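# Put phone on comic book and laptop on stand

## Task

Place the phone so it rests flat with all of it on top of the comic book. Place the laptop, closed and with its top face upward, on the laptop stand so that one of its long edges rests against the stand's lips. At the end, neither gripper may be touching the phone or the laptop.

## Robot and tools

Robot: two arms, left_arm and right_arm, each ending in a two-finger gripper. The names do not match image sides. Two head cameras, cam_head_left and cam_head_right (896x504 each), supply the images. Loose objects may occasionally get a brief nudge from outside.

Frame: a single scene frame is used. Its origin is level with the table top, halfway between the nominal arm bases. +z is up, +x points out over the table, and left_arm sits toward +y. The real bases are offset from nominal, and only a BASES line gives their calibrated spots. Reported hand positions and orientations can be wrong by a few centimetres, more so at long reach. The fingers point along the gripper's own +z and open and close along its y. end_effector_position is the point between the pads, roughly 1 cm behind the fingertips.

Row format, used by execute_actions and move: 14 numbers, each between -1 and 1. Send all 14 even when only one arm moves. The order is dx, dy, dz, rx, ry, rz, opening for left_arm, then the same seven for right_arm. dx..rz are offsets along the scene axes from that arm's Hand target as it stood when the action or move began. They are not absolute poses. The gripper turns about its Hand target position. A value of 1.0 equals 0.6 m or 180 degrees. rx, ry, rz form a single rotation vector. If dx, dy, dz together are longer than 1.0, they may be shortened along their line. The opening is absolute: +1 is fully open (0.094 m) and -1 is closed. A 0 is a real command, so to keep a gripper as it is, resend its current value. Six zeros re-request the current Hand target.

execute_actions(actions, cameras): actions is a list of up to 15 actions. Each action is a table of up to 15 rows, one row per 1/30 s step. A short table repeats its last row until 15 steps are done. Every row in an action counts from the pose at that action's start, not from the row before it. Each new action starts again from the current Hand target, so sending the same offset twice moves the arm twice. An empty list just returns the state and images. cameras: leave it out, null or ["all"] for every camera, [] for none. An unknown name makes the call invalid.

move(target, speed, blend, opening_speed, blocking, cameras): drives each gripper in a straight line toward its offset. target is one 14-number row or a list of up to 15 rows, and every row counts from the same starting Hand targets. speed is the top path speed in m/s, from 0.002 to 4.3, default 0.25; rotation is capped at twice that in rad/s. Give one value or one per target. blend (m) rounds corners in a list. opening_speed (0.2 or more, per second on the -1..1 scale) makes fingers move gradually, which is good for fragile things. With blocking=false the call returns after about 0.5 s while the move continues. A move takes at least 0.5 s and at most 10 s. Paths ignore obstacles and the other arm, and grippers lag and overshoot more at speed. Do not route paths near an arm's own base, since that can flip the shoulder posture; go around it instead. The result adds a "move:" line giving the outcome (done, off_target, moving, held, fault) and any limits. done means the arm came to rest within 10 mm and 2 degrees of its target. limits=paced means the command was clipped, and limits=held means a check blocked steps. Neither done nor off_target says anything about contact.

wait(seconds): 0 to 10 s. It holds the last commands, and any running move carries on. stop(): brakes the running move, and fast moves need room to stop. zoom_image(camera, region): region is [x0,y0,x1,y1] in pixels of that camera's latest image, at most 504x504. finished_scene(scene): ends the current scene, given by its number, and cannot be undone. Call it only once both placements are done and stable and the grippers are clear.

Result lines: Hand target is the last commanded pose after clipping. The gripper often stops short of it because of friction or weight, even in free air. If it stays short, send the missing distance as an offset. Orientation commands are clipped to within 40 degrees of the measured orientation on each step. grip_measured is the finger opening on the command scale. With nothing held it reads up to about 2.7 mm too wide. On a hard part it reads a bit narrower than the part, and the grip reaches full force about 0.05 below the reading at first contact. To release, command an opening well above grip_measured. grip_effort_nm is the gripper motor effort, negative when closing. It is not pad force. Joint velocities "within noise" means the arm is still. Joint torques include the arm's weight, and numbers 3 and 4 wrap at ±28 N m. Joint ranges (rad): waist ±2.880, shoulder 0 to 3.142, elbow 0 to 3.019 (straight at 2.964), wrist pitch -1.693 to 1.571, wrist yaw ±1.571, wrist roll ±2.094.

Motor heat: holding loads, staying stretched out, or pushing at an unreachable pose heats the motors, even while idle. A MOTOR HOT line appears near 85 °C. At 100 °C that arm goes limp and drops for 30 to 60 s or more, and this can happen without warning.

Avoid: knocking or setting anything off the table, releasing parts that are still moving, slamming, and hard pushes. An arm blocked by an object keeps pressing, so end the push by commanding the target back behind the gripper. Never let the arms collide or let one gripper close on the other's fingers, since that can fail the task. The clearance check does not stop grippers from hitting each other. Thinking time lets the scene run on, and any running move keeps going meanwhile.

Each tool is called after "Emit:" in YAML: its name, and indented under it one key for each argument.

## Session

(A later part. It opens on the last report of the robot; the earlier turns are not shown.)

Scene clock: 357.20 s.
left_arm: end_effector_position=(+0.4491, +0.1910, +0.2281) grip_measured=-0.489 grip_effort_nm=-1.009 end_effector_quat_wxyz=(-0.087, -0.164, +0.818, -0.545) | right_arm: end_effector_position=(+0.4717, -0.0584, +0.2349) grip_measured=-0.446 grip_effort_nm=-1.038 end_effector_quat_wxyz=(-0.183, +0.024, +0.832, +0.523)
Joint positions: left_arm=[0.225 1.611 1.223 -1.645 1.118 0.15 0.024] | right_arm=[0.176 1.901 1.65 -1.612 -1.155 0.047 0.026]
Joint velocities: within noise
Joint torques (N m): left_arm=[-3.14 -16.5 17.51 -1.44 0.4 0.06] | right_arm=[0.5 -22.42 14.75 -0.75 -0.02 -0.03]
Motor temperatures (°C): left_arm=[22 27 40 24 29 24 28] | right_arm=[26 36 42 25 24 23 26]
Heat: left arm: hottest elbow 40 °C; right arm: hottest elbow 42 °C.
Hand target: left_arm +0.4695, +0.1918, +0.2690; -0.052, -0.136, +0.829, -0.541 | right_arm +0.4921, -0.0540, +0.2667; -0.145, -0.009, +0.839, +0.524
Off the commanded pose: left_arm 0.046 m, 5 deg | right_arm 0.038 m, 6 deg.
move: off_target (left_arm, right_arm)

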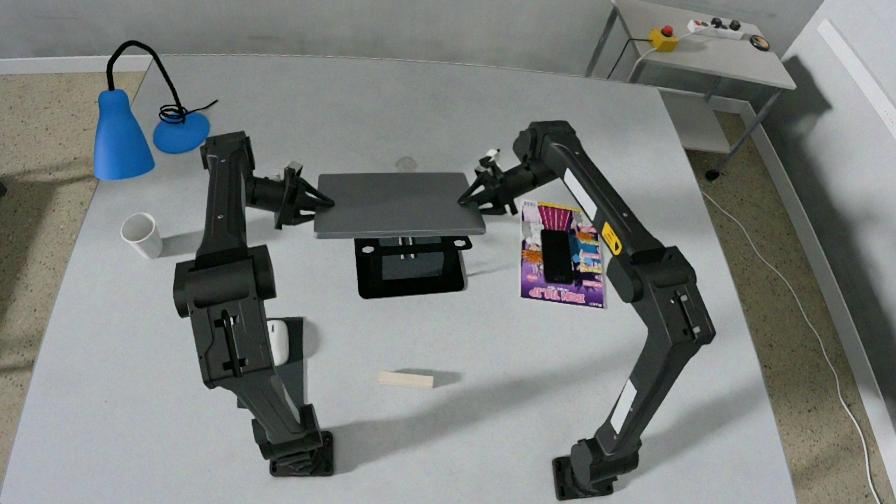

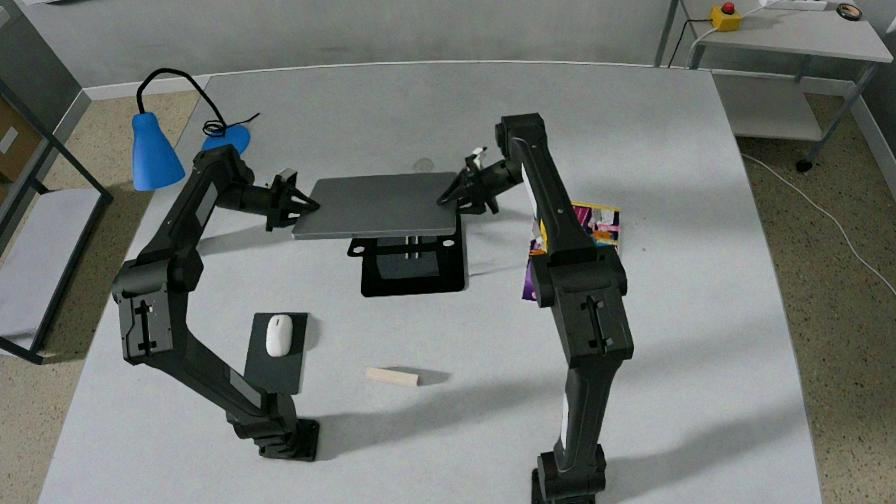

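Emit:
move:
  target:
    - [-0.01,-0.015,-0.06,-0.0125,0.074,0.022,-1,0.02,-0.015,-0.06,-0.0125,0.074,0.022,-1]
    - [-0.01,-0.015,-0.17,-0.0125,0.074,0.022,-1,0.02,-0.015,-0.17,-0.0125,0.074,0.022,-1]
  speed: 0.12

Emit:
zoom_image:
  camera: "cam_head_left"
  region: [300, 160, 560, 340]

Emit:
zoom_image:
  camera: "cam_head_right"
  region: [300, 160, 560, 340]

Scene clock: 365.53 s.
left_arm: end_effector_position=(+0.4595, +0.1887, +0.1433) grip_measured=-0.501 grip_effort_nm=-1.004 end_effector_quat_wxyz=(-0.146, -0.236, +0.797, -0.537) | right_arm: end_effector_position=(+0.4885, -0.0593, +0.1469) grip_measured=-0.446 grip_effort_nm=-1.038 end_effector_quat_wxyz=(-0.255, +0.065, +0.821, +0.506)
Joint positions: left_arm=[0.214 1.755 1.153 -1.458 1.124 -0.022 0.023] | right_arm=[0.169 2.099 1.695 -1.671 -1.151 0.002 0.026]
Joint velocities: within noise
Joint torques (N m): left_arm=[-3.55 -19.43 9.03 -0.62 0.85 -0.08] | right_arm=[-0.03 -24.94 11.77 -0.95 0.63 0.03]
Motor temperatures (°C): left_arm=[22 27 41 24 29 24 28] | right_arm=[26 37 43 25 24 23 26]
Heat: left arm: hottest elbow 41 °C; right arm: hottest elbow 43 °C.
Hand target: left_arm +0.4636, +0.1829, +0.1671; -0.131, -0.225, +0.801, -0.539 | right_arm +0.5041, -0.0629, +0.1647; -0.260, +0.025, +0.826, +0.500
Off the commanded pose: left_arm 0.025 m, 2 deg | right_arm 0.024 m, 5 deg.
joint sent to its limit (right arm) — joint 4 (wrist pitch), lower limit. The joint targets are off in orientation, not in position.
move: off_target (left_arm, right_arm)

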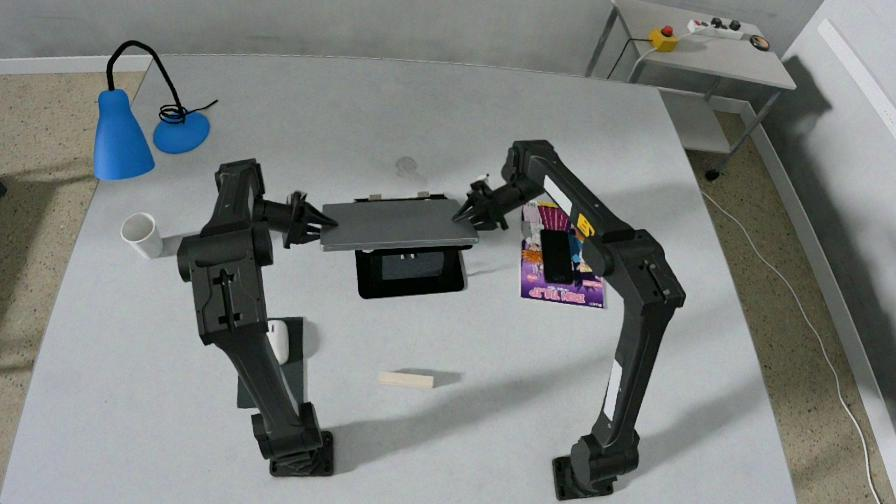

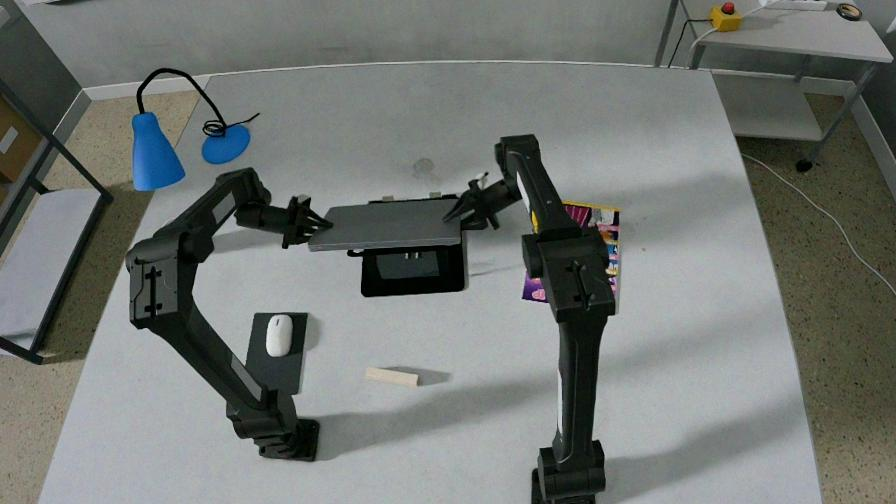

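Scaled by 1.938.

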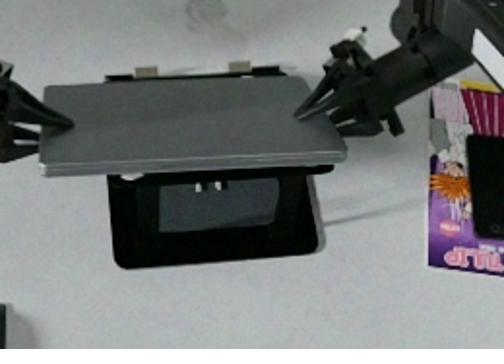

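Scaled by 1.938.

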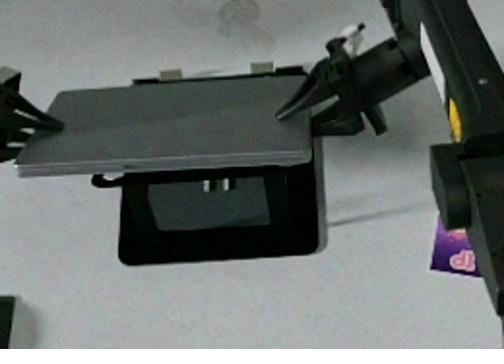

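Emit:
move:
  target:
    - [0.0,-0.04,0,0,0,0,-1,0.0,-0.04,0,0,0,0,-1]
    - [0.0,-0.04,-0.08,0,0,0,-1,0,-0.04,-0.08,0,0,0,-1]
  speed: 0.1

Emit:
zoom_image:
  camera: "cam_head_left"
  region: [300, 160, 560, 340]

Emit:
zoom_image:
  camera: "cam_head_right"
  region: [300, 160, 560, 340]

Scene clock: 372.90 s.
left_arm: end_effector_position=(+0.4642, +0.1660, +0.1131) grip_measured=-0.501 grip_effort_nm=-1.009 end_effector_quat_wxyz=(-0.127, -0.225, +0.798, -0.544) | right_arm: end_effector_position=(+0.4955, -0.0814, +0.1209) grip_measured=-0.448 grip_effort_nm=-1.038 end_effector_quat_wxyz=(-0.240, +0.049, +0.826, +0.507)
Joint positions: left_arm=[0.163 1.768 1.085 -1.231 1.159 -0.132 0.023] | right_arm=[0.131 2.141 1.695 -1.673 -1.122 -0.094 0.026]
Joint velocities: within noise
Joint torques (N m): left_arm=[-2.9 -17.26 7.35 -0.03 0.22 -0.23] | right_arm=[-0.15 -22.18 9.5 -0.9 0.5 -0.04]
Motor temperatures (°C): left_arm=[22 27 40 24 29 24 29] | right_arm=[26 38 43 25 24 23 27]
Heat: left arm: hottest elbow 40 °C; right arm: hottest elbow 43 °C.
Hand target: left_arm +0.4636, +0.1588, +0.1190; -0.131, -0.225, +0.801, -0.539 | right_arm +0.5041, -0.0869, +0.1166; -0.260, +0.025, +0.826, +0.500
Off the commanded pose: left_arm 0.009 m, 1 deg | right_arm 0.011 m, 4 deg.
joint sent to its limit (right arm) — joint 4 (wrist pitch), lower limit. The joint targets are off in orientation, not in position.
move: off_target (right_arm)

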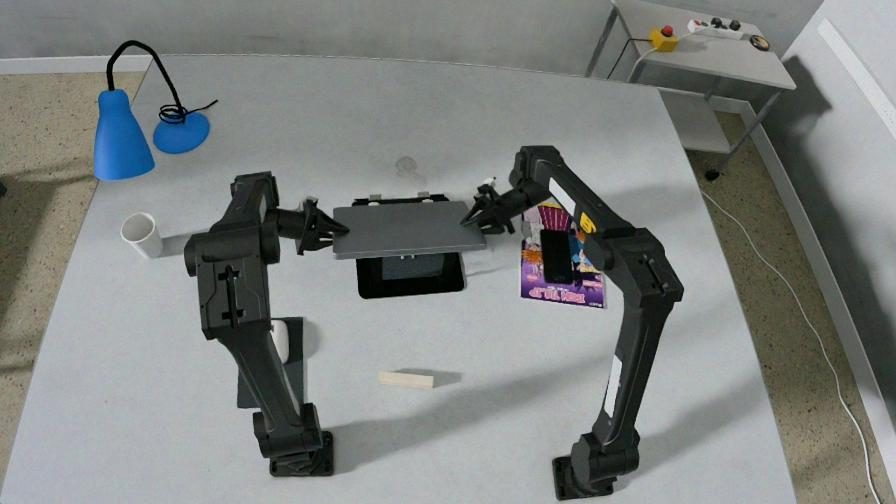

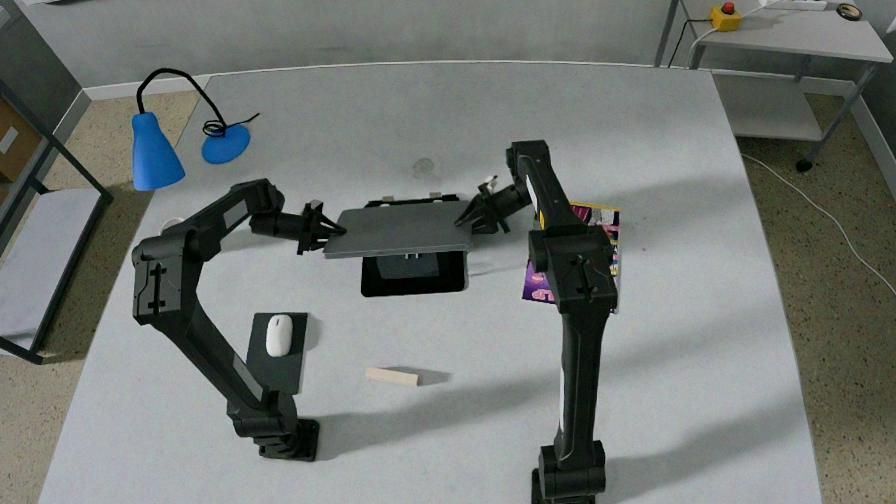

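Scaled by 1.938.

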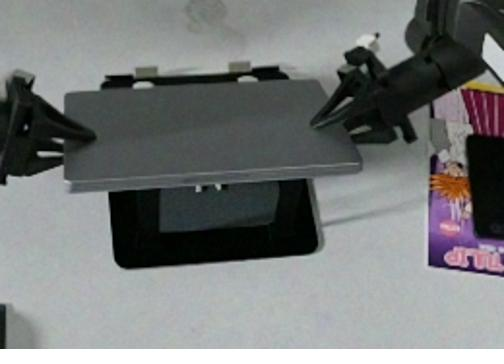

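Scaled by 1.938.

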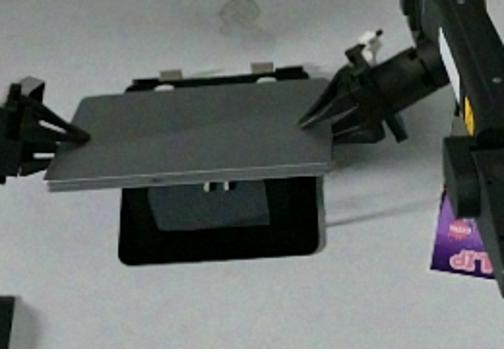

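Emit:
move:
  target:
    - [0.05,0.0,-0.025,0,0,0,-1,0.05,0.0,-0.035,0,0,0,-1]
  speed: 0.08

Emit:
zoom_image:
  camera: "cam_head_left"
  region: [300, 160, 560, 340]

Emit:
zoom_image:
  camera: "cam_head_right"
  region: [300, 160, 560, 340]

Scene clock: 377.27 s.
left_arm: end_effector_position=(+0.4794, +0.1664, +0.1006) grip_measured=-0.502 grip_effort_nm=-1.009 end_effector_quat_wxyz=(-0.128, -0.231, +0.793, -0.549) | right_arm: end_effector_position=(+0.5168, -0.0811, +0.1087) grip_measured=-0.454 grip_effort_nm=-1.033 end_effector_quat_wxyz=(-0.236, +0.048, +0.827, +0.508)
Joint positions: left_arm=[0.16 1.82 1.115 -1.196 1.175 -0.157 0.023] | right_arm=[0.127 2.204 1.773 -1.683 -1.122 -0.098 0.026]
Joint velocities: within noise
Joint torques (N m): left_arm=[-4.25 -14.62 11.49 -0.23 -0.11 -0.25] | right_arm=[-0.38 -21.77 11.33 -0.57 0.57 0.11]
Motor temperatures (°C): left_arm=[22 27 40 24 29 24 29] | right_arm=[26 39 43 25 24 23 27]
Heat: left arm: hottest elbow 40 °C; right arm: hottest elbow 43 °C.
Hand target: left_arm +0.4937, +0.1588, +0.1041; -0.131, -0.225, +0.801, -0.539 | right_arm +0.5341, -0.0871, +0.0956; -0.260, +0.025, +0.826, +0.500
Off the commanded pose: left_arm 0.016 m, 2 deg | right_arm 0.022 m, 4 deg.
joint read past its limit (right arm) — joint 4 (wrist pitch), lower limit.
joint sent to its limit (right arm) — joint 4 (wrist pitch), lower limit. The joint targets are off in orientation, not in position.
move: off_target (left_arm, right_arm)

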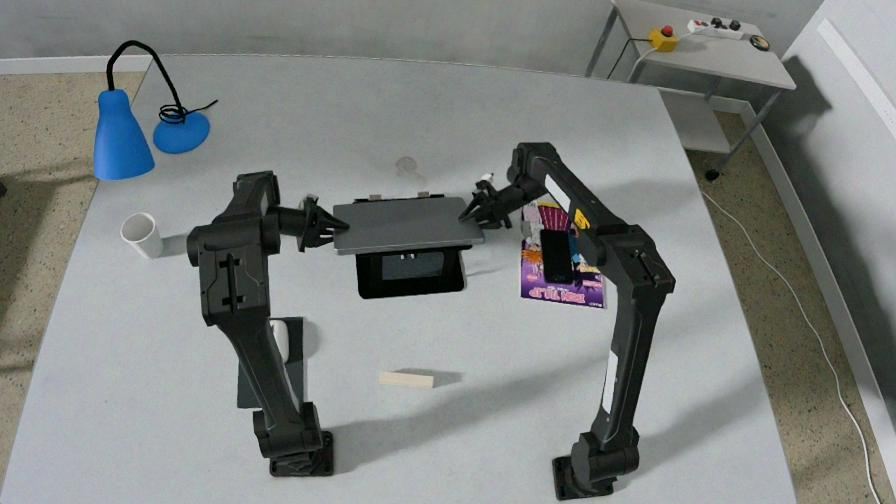

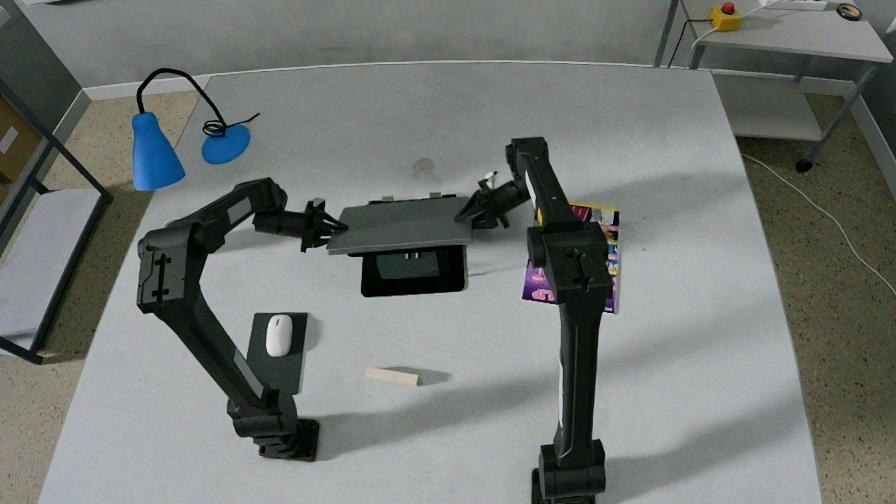

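Scaled by 1.938.

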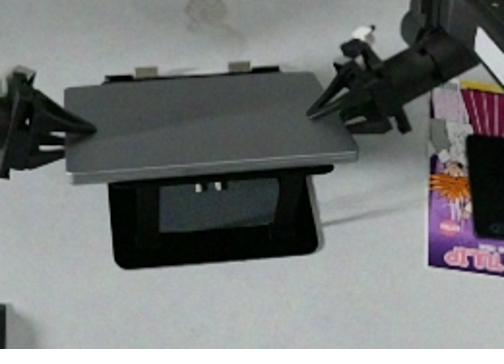

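Scaled by 1.938.

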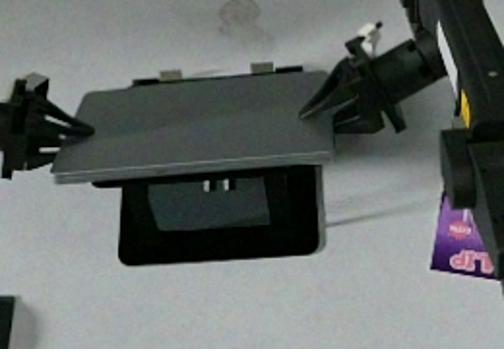

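Emit:
move:
  target:
    - [0.06,0.0,-0.03,0,0,0,-1,0.055,0.0,-0.02,0,0,0,-1]
  speed: 0.08

Emit:
zoom_image:
  camera: "cam_head_left"
  region: [300, 160, 560, 340]

Emit:
zoom_image:
  camera: "cam_head_right"
  region: [300, 160, 560, 340]

Scene clock: 380.73 s.
left_arm: end_effector_position=(+0.5158, +0.1667, +0.0805) grip_measured=-0.502 grip_effort_nm=-1.009 end_effector_quat_wxyz=(-0.126, -0.226, +0.795, -0.549) | right_arm: end_effector_position=(+0.5497, -0.0805, +0.0916) grip_measured=-0.455 grip_effort_nm=-1.038 end_effector_quat_wxyz=(-0.228, +0.054, +0.829, +0.508)
Joint positions: left_arm=[0.146 1.924 1.215 -1.166 1.178 -0.176 0.023] | right_arm=[0.121 2.294 1.895 -1.683 -1.122 -0.07 0.026]
Joint velocities: within noise
Joint torques (N m): left_arm=[-3.72 -16.32 11.38 -0.13 -0.19 -0.31] | right_arm=[-0.5 -23.24 11.7 -0.75 0.49 0.18]
Motor temperatures (°C): left_arm=[22 27 39 24 28 24 29] | right_arm=[26 39 44 25 24 23 27]
Heat: left arm: hottest elbow 39 °C; right arm: hottest elbow 44 °C.
Hand target: left_arm +0.5296, +0.1588, +0.0861; -0.131, -0.225, +0.801, -0.539 | right_arm +0.5671, -0.0870, +0.0836; -0.260, +0.025, +0.826, +0.500
Off the commanded pose: left_arm 0.017 m, 2 deg | right_arm 0.020 m, 5 deg.
joint read past its limit (right arm) — joint 4 (wrist pitch), lower limit.
joint sent to its limit (right arm) — joint 4 (wrist pitch), lower limit. The joint targets are off in orientation, not in position.
move: off_target (left_arm, right_arm)

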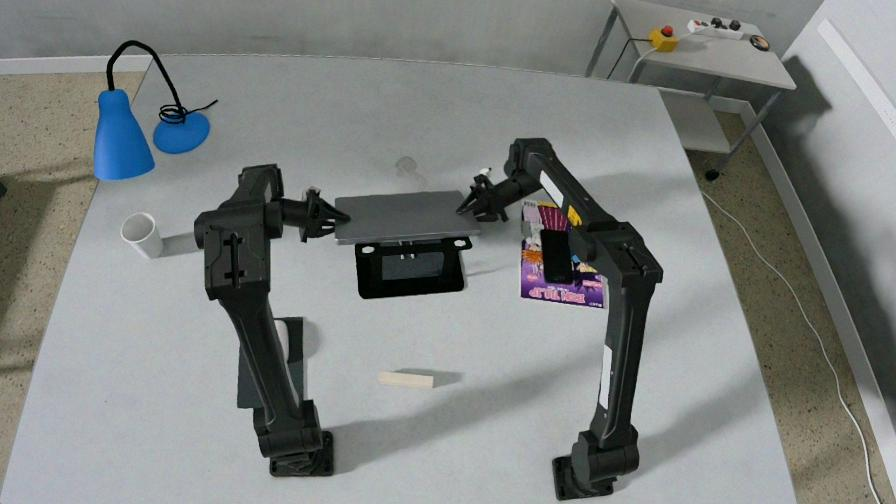

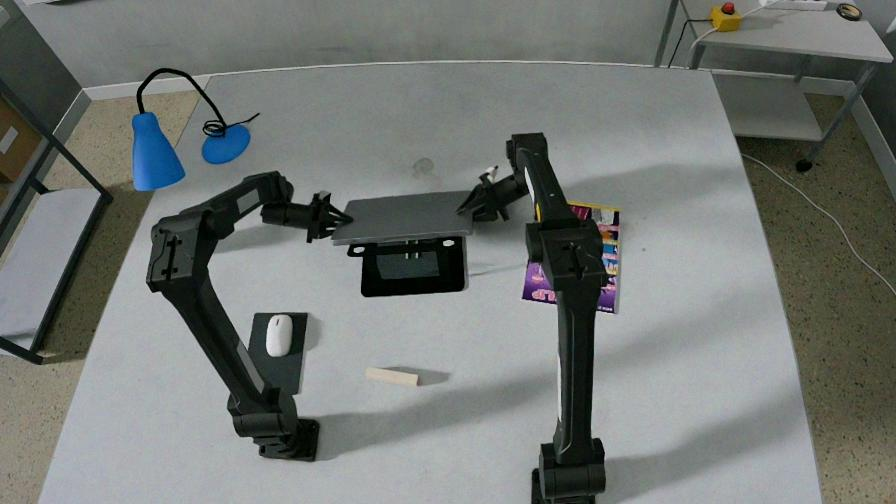

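Scaled by 1.938.

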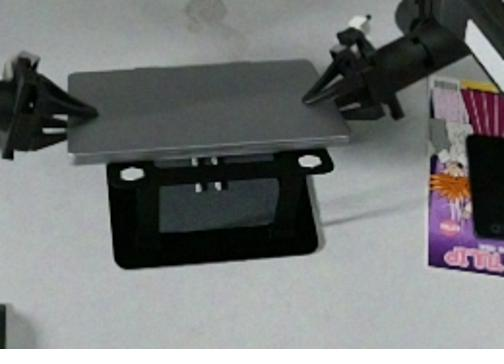

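Scaled by 1.938.

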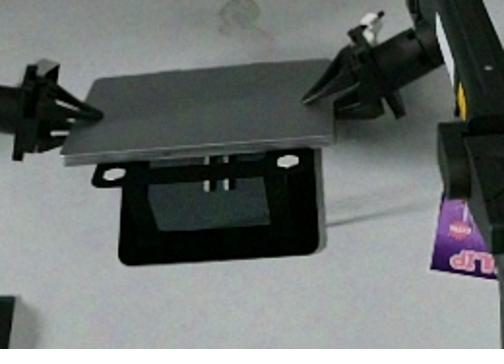

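Emit:
move:
  target: [0,0,0,0,0,0,-0.1,0,0,0,0,0,0,-0.05]
  opening_speed: 0.3

Emit:
zoom_image:
  camera: "cam_head_left"
  region: [300, 160, 560, 340]

Emit:
zoom_image:
  camera: "cam_head_right"
  region: [300, 160, 560, 340]

Scene clock: 387.83 s.
left_arm: end_effector_position=(+0.5163, +0.1631, +0.0795) grip_measured=-0.102 grip_effort_nm=0.129 end_effector_quat_wxyz=(-0.137, -0.234, +0.797, -0.540) | right_arm: end_effector_position=(+0.5516, -0.0826, +0.0905) grip_measured=-0.052 grip_effort_nm=0.066 end_effector_quat_wxyz=(-0.225, +0.048, +0.836, +0.498)
Joint positions: left_arm=[0.136 1.924 1.221 -1.166 1.162 -0.21 0.042] | right_arm=[0.12 2.296 1.909 -1.683 -1.094 -0.069 0.045]
Joint velocities: within noise
Joint torques (N m): left_arm=[-3.49 -17.26 11.02 -0.31 0.46 -0.03] | right_arm=[-0.32 -24.12 10.95 -0.54 -0.4 0.15]
Motor temperatures (°C): left_arm=[22 28 39 24 28 24 29] | right_arm=[26 39 45 25 24 23 27]
Heat: left arm: hottest elbow 39 °C; right arm: hottest elbow 45 °C.
Hand target: left_arm +0.5296, +0.1588, +0.0861; -0.131, -0.225, +0.801, -0.539 | right_arm +0.5671, -0.0871, +0.0837; -0.260, +0.025, +0.826, +0.500
Off the commanded pose: left_arm 0.015 m, 1 deg | right_arm 0.018 m, 5 deg.
joint read past its limit (right arm) — joint 4 (wrist pitch), lower limit.
joint sent to its limit (right arm) — joint 4 (wrist pitch), lower limit. The joint targets are off in orientation, not in position.
move: off_target (left_arm, right_arm)

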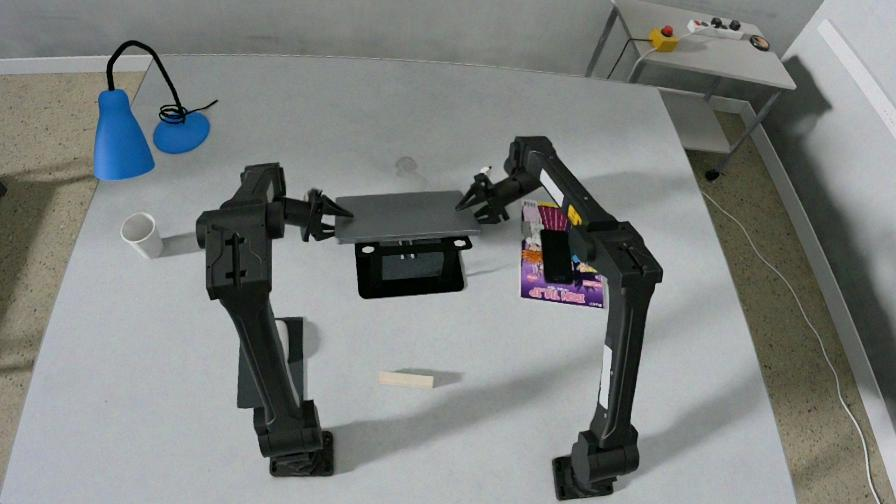

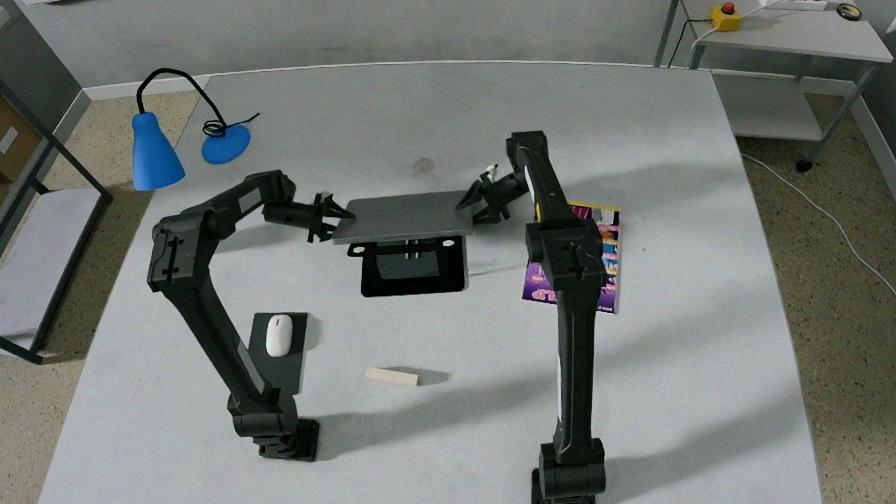

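Scaled by 1.938.

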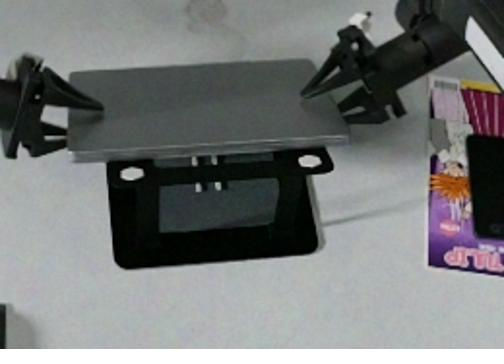

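Scaled by 1.938.

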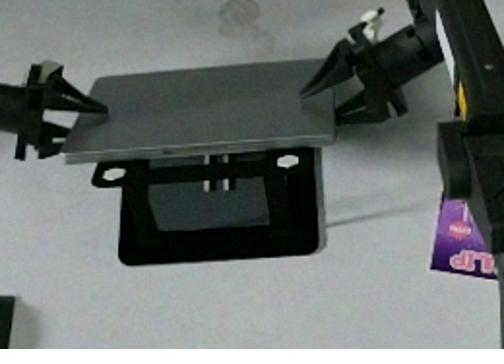

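Emit:
move:
  target:
    - [-0.02,0.14,0.055,0,0,0,-0.05,0.01,-0.14,0.065,0,0,0,0]
  speed: 0.1

Emit:
zoom_image:
  camera: "cam_head_left"
  region: [300, 160, 560, 340]

Emit:
zoom_image:
  camera: "cam_head_right"
  region: [300, 160, 560, 340]

Scene clock: 401.00 s.
left_arm: end_effector_position=(+0.5017, +0.2333, +0.1111) grip_measured=-0.052 grip_effort_nm=0.134 end_effector_quat_wxyz=(-0.147, -0.233, +0.796, -0.538) | right_arm: end_effector_position=(+0.5748, -0.1660, +0.1217) grip_measured=-0.001 grip_effort_nm=0.066 end_effector_quat_wxyz=(-0.168, +0.081, +0.849, +0.494)
Joint positions: left_arm=[0.282 1.945 1.325 -1.567 1.09 0.123 0.045] | right_arm=[-0.013 2.231 1.909 -1.683 -1.044 -0.07 0.047]
Joint velocities: within noise
Joint torques (N m): left_arm=[-0.91 -17.14 12.33 -1.02 0.4 0.18] | right_arm=[-0.21 -27.4 6.68 -0.47 -0.41 0.03]
Motor temperatures (°C): left_arm=[22 28 38 24 28 24 28] | right_arm=[26 41 45 25 24 23 26]
Heat: left arm: hottest elbow 38 °C; right arm: hottest elbow 45 °C.
Hand target: left_arm +0.5177, +0.2428, +0.1190; -0.131, -0.225, +0.801, -0.539 | right_arm +0.5731, -0.1709, +0.1227; -0.260, +0.025, +0.826, +0.500
Off the commanded pose: left_arm 0.020 m, 2 deg | right_arm 0.005 m, 13 deg.
joint read past its limit (right arm) — joint 4 (wrist pitch), lower limit.
joint sent to its limit (right arm) — joint 4 (wrist pitch), lower limit. The joint targets are off in orientation, not in position.
move: off_target (left_arm, right_arm)

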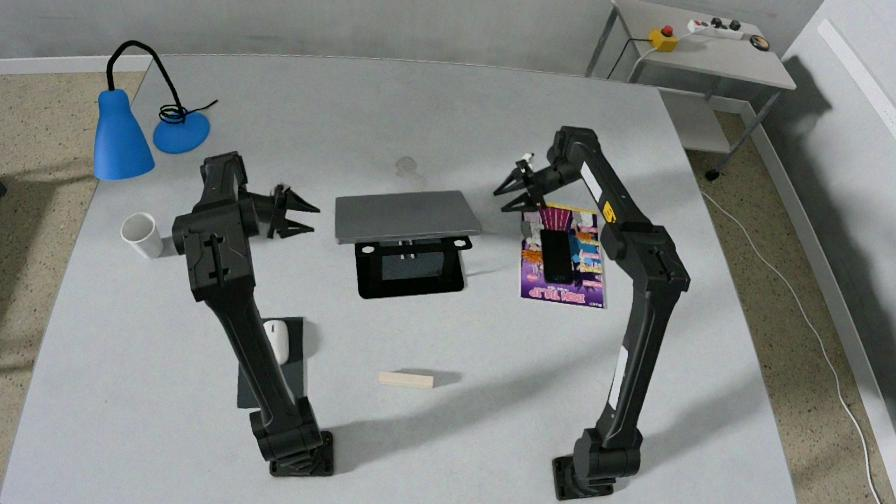

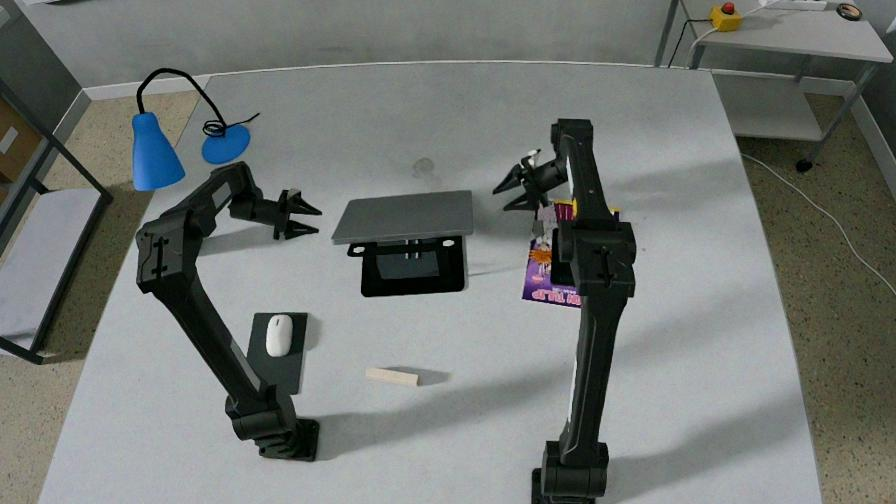

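Scaled by 1.938.

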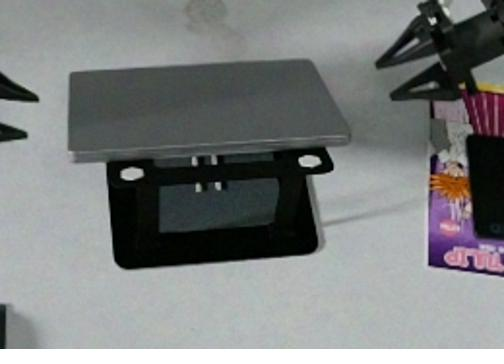

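Scaled by 1.938.

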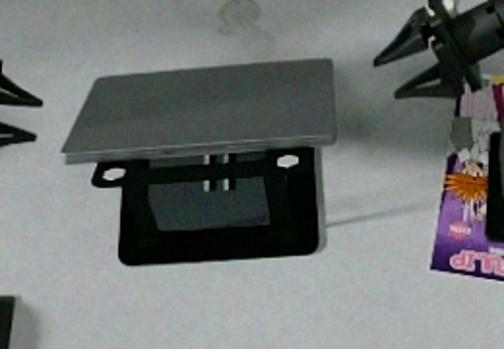

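Emit:
move:
  target:
    - [0,0.1,0.2,0,0,0,-0.05,-0.03,-0.08,0.3,0,0,0,-0.5]
    - [-0.1,0.12,0.35,0,0,0,-0.05,-0.405,0.318,0.3,-0.338,-0.1757,0.0169,-1]
    - [-0.1,0.12,0.35,0,0,0,-0.05,-0.405,0.318,0.012,-0.338,-0.1757,0.0169,-1]
  speed: 0.4
  blend: 0.03

Emit:
zoom_image:
  camera: "cam_head_left"
  region: [300, 160, 560, 340]

Emit:
zoom_image:
  camera: "cam_head_right"
  region: [300, 160, 560, 340]

Scene clock: 414.57 s.
left_arm: end_effector_position=(+0.4645, +0.3114, +0.3234) grip_measured=-0.052 grip_effort_nm=0.129 end_effector_quat_wxyz=(+0.016, -0.310, +0.802, -0.511) | right_arm: end_effector_position=(+0.3298, +0.0200, +0.1420) grip_measured=-0.991 grip_effort_nm=-0.486 end_effector_quat_wxyz=(+0.005, -0.004, +1.000, +0.006)
Joint positions: left_arm=[0.478 1.499 1.407 -1.672 1.063 -0.118 0.045] | right_arm=[0.738 1.648 1.342 -1.249 -0.002 0.736 0]
Joint velocities: within noise
Joint torques (N m): left_arm=[-0.26 -15.74 8.92 -0.31 0.67 0.05] | right_arm=[0.56 -16.26 7.73 0.51 0.15 0.23]
Motor temperatures (°C): left_arm=[22 28 39 24 28 24 28] | right_arm=[26 43 44 25 24 23 26]
Heat: left arm: hottest elbow 39 °C; right arm: hottest elbow 44 °C.
Hand target: left_arm +0.4576, +0.3148, +0.3289; -0.131, -0.225, +0.801, -0.539 | right_arm +0.3301, +0.0199, +0.1299; +0.000, +0.000, +1.000, +0.000
Off the commanded pose: left_arm 0.010 m, 20 deg | right_arm 0.012 m, 1 deg.
joint sent to its limit (left arm) — joint 4 (wrist pitch), lower limit. The joint targets are off in orientation, not in position.
move: off_target (left_arm, right_arm); blend cut to 0 m at target 2

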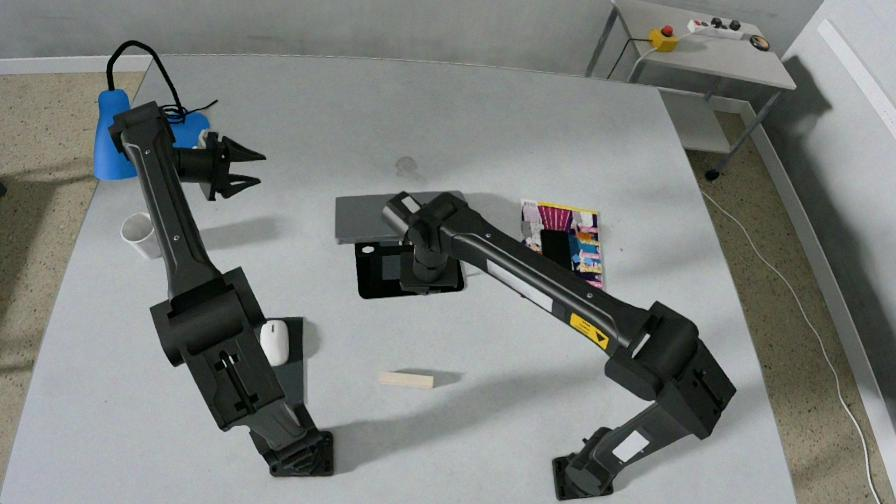

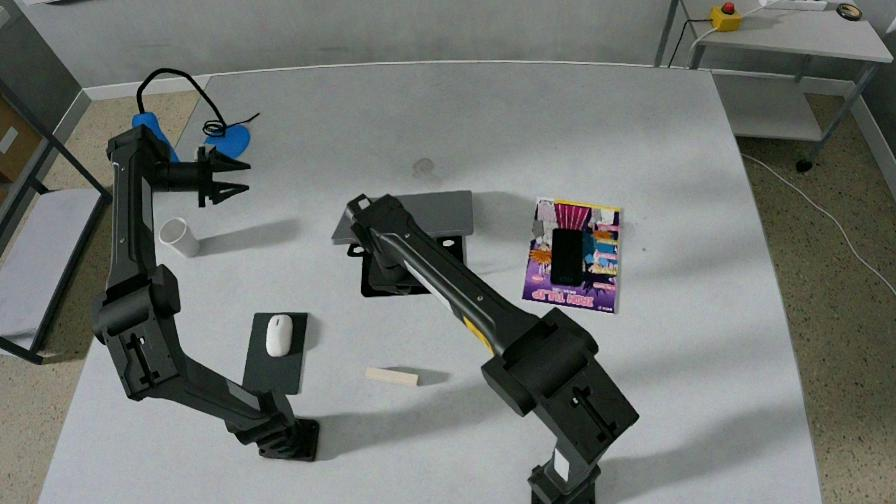

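Scaled by 1.938.

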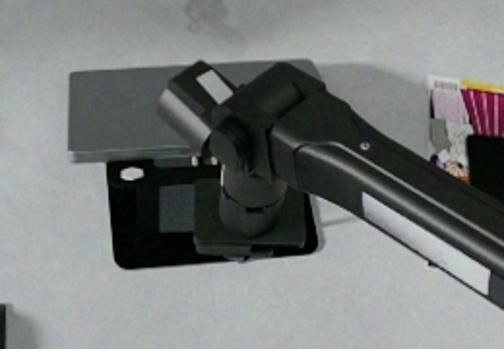

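Scaled by 1.938.

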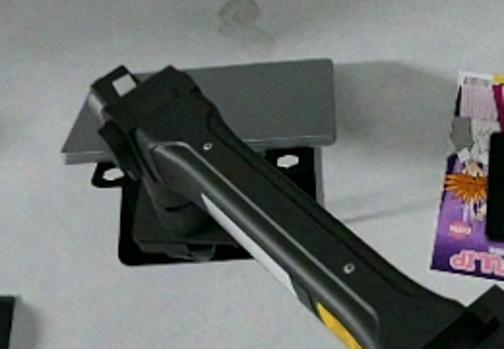

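Emit:
move:
  target:
    - [0,0,0,0,0,0,-0.05,0,0.08,-0.005,0,0,0,-1]
    - [0,0,0,0,0,0,-0.05,0.11,0.08,-0.015,0,0,0,-1]
  speed: [0.15,0.08]

Emit:
zoom_image:
  camera: "cam_head_left"
  region: [300, 160, 560, 340]

Emit:
zoom_image:
  camera: "cam_head_right"
  region: [300, 160, 560, 340]

Scene clock: 419.53 s.
left_arm: end_effector_position=(+0.4645, +0.3114, +0.3234) grip_measured=-0.052 grip_effort_nm=0.129 end_effector_quat_wxyz=(+0.016, -0.310, +0.802, -0.511) | right_arm: end_effector_position=(+0.3788, +0.0600, +0.1191) grip_measured=-0.991 grip_effort_nm=-0.486 end_effector_quat_wxyz=(-0.004, -0.001, +1.000, -0.003)
Joint positions: left_arm=[0.478 1.499 1.407 -1.672 1.063 -0.118 0.045] | right_arm=[0.731 1.839 1.539 -1.281 -0.001 0.735 0]
Joint velocities: within noise
Joint torques (N m): left_arm=[-0.32 -15.79 8.96 -0.31 0.63 -0.04] | right_arm=[-0.21 -18.55 12.4 -0.2 0.12 0.07]
Motor temperatures (°C): left_arm=[22 28 39 24 28 24 28] | right_arm=[26 42 44 25 24 23 26]
Heat: left arm: hottest elbow 39 °C; right arm: hottest elbow 44 °C.
Hand target: left_arm +0.4577, +0.3148, +0.3290; -0.131, -0.225, +0.801, -0.539 | right_arm +0.3961, +0.0679, +0.1210; +0.000, +0.000, +1.000, +0.000
Off the commanded pose: left_arm 0.009 m, 20 deg | right_arm 0.019 m, 1 deg.
joint sent to its limit (left arm) — joint 4 (wrist pitch), lower limit. The joint targets are off in orientation, not in position.
move: off_target (left_arm, right_arm)

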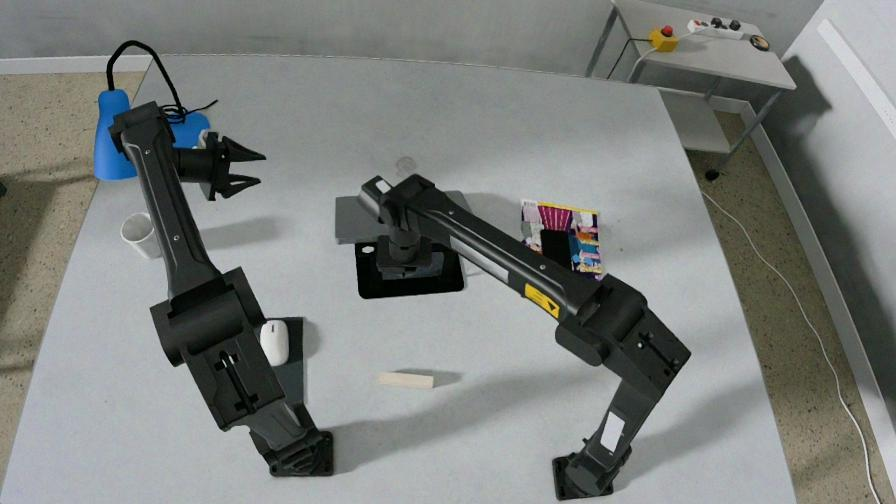

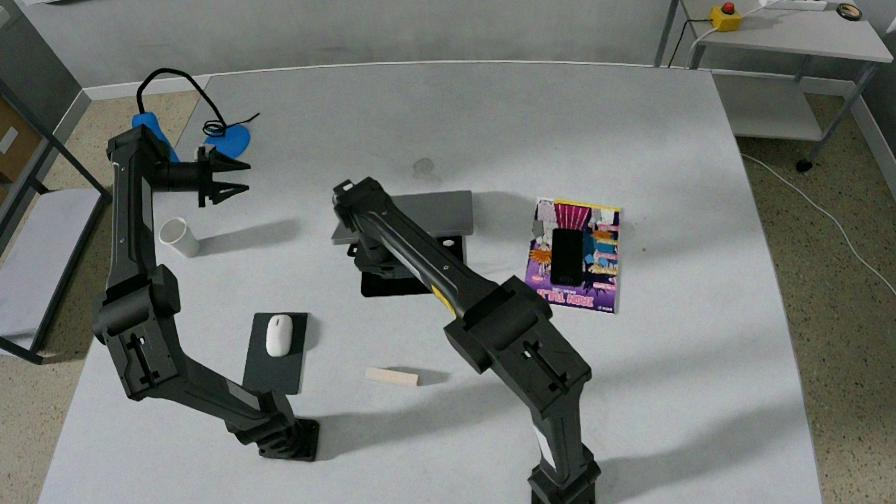

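Scaled by 1.938.

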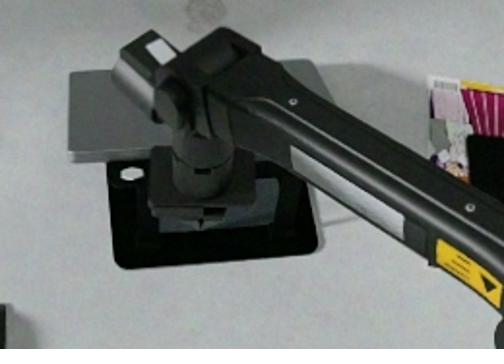

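Scaled by 1.938.

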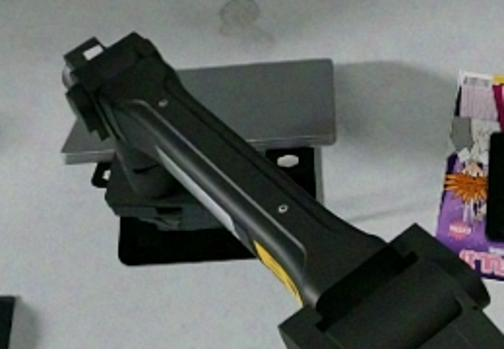

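Emit:
move:
  target:
    - [0,0,0,0,0,0,-0.05,-0.02,0,0.02,0,0,0,-1]
    - [0,0,0,0,0,0,-0.05,0.06,0,0.02,0,0,0,-1]
  speed: [0.1,0.08]

Emit:
zoom_image:
  camera: "cam_head_left"
  region: [300, 160, 560, 340]

Emit:
zoom_image:
  camera: "cam_head_right"
  region: [300, 160, 560, 340]

Scene clock: 423.60 s.
left_arm: end_effector_position=(+0.4645, +0.3114, +0.3234) grip_measured=-0.052 grip_effort_nm=0.125 end_effector_quat_wxyz=(+0.016, -0.310, +0.802, -0.511) | right_arm: end_effector_position=(+0.3923, +0.0624, +0.1376) grip_measured=-0.991 grip_effort_nm=-0.486 end_effector_quat_wxyz=(-0.018, -0.013, +1.000, -0.009)
Joint positions: left_arm=[0.478 1.499 1.407 -1.672 1.063 -0.118 0.045] | right_arm=[0.716 1.874 1.641 -1.377 -0.01 0.694 0]
Joint velocities: within noise
Joint torques (N m): left_arm=[-0.67 -15.44 9.11 -0.31 0.63 -0.04] | right_arm=[-2.08 -17.38 13.9 0.84 0.43 0.09]
Motor temperatures (°C): left_arm=[22 29 39 24 28 24 28] | right_arm=[26 42 45 25 24 23 26]
Heat: left arm: hottest elbow 39 °C; right arm: hottest elbow 45 °C.
Hand target: left_arm +0.4577, +0.3148, +0.3290; -0.131, -0.225, +0.801, -0.539 | right_arm +0.4321, +0.0679, +0.1328; +0.000, +0.000, +1.000, +0.000
Off the commanded pose: left_arm 0.009 m, 20 deg | right_arm 0.040 m, 3 deg.
joint sent to its limit (left arm) — joint 4 (wrist pitch), lower limit. The joint targets are off in orientation, not in position.
move: off_target (left_arm, right_arm)

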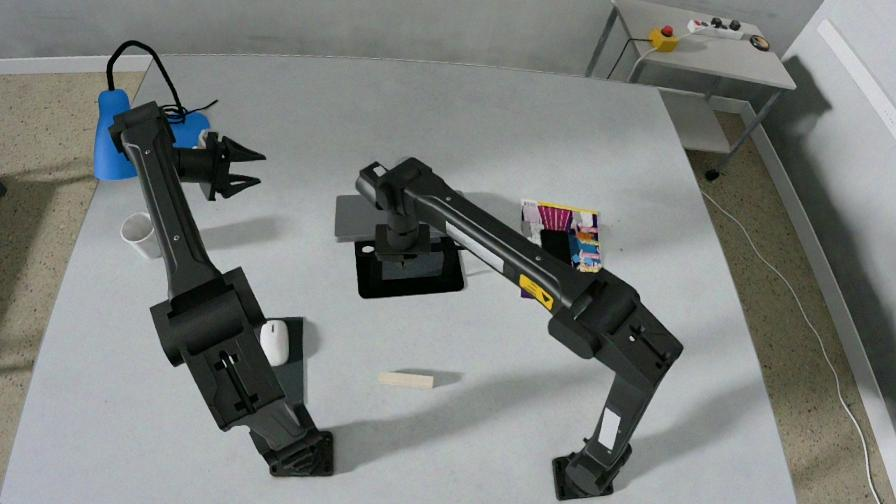

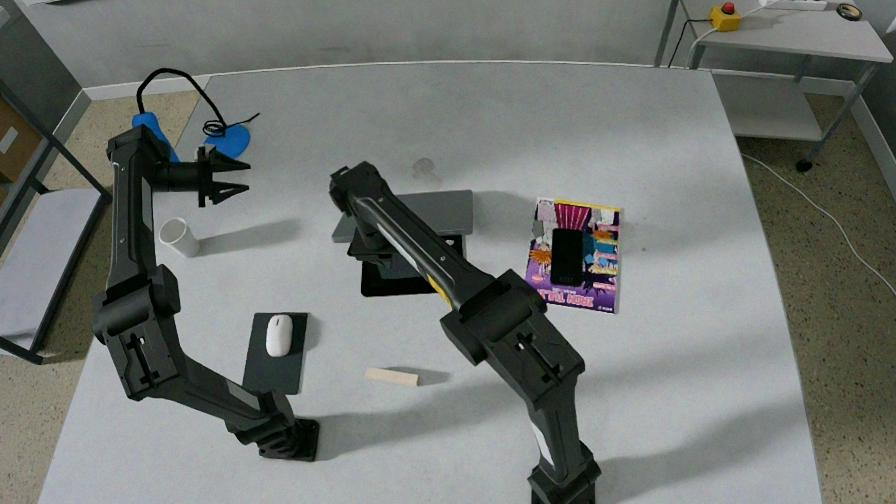

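Scaled by 1.938.

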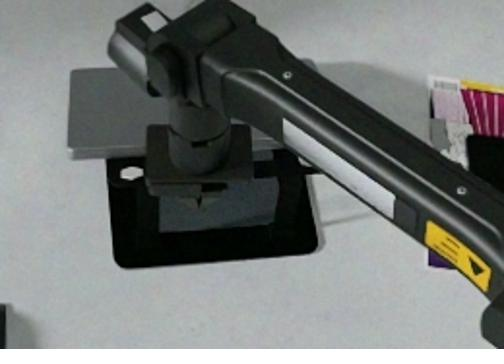

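Scaled by 1.938.

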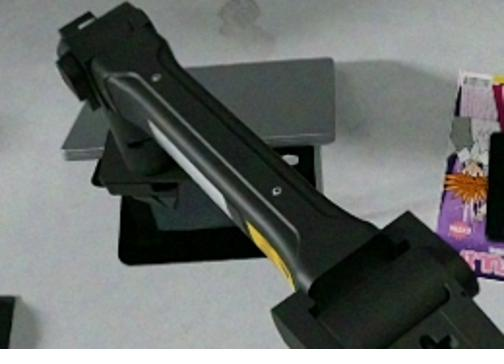

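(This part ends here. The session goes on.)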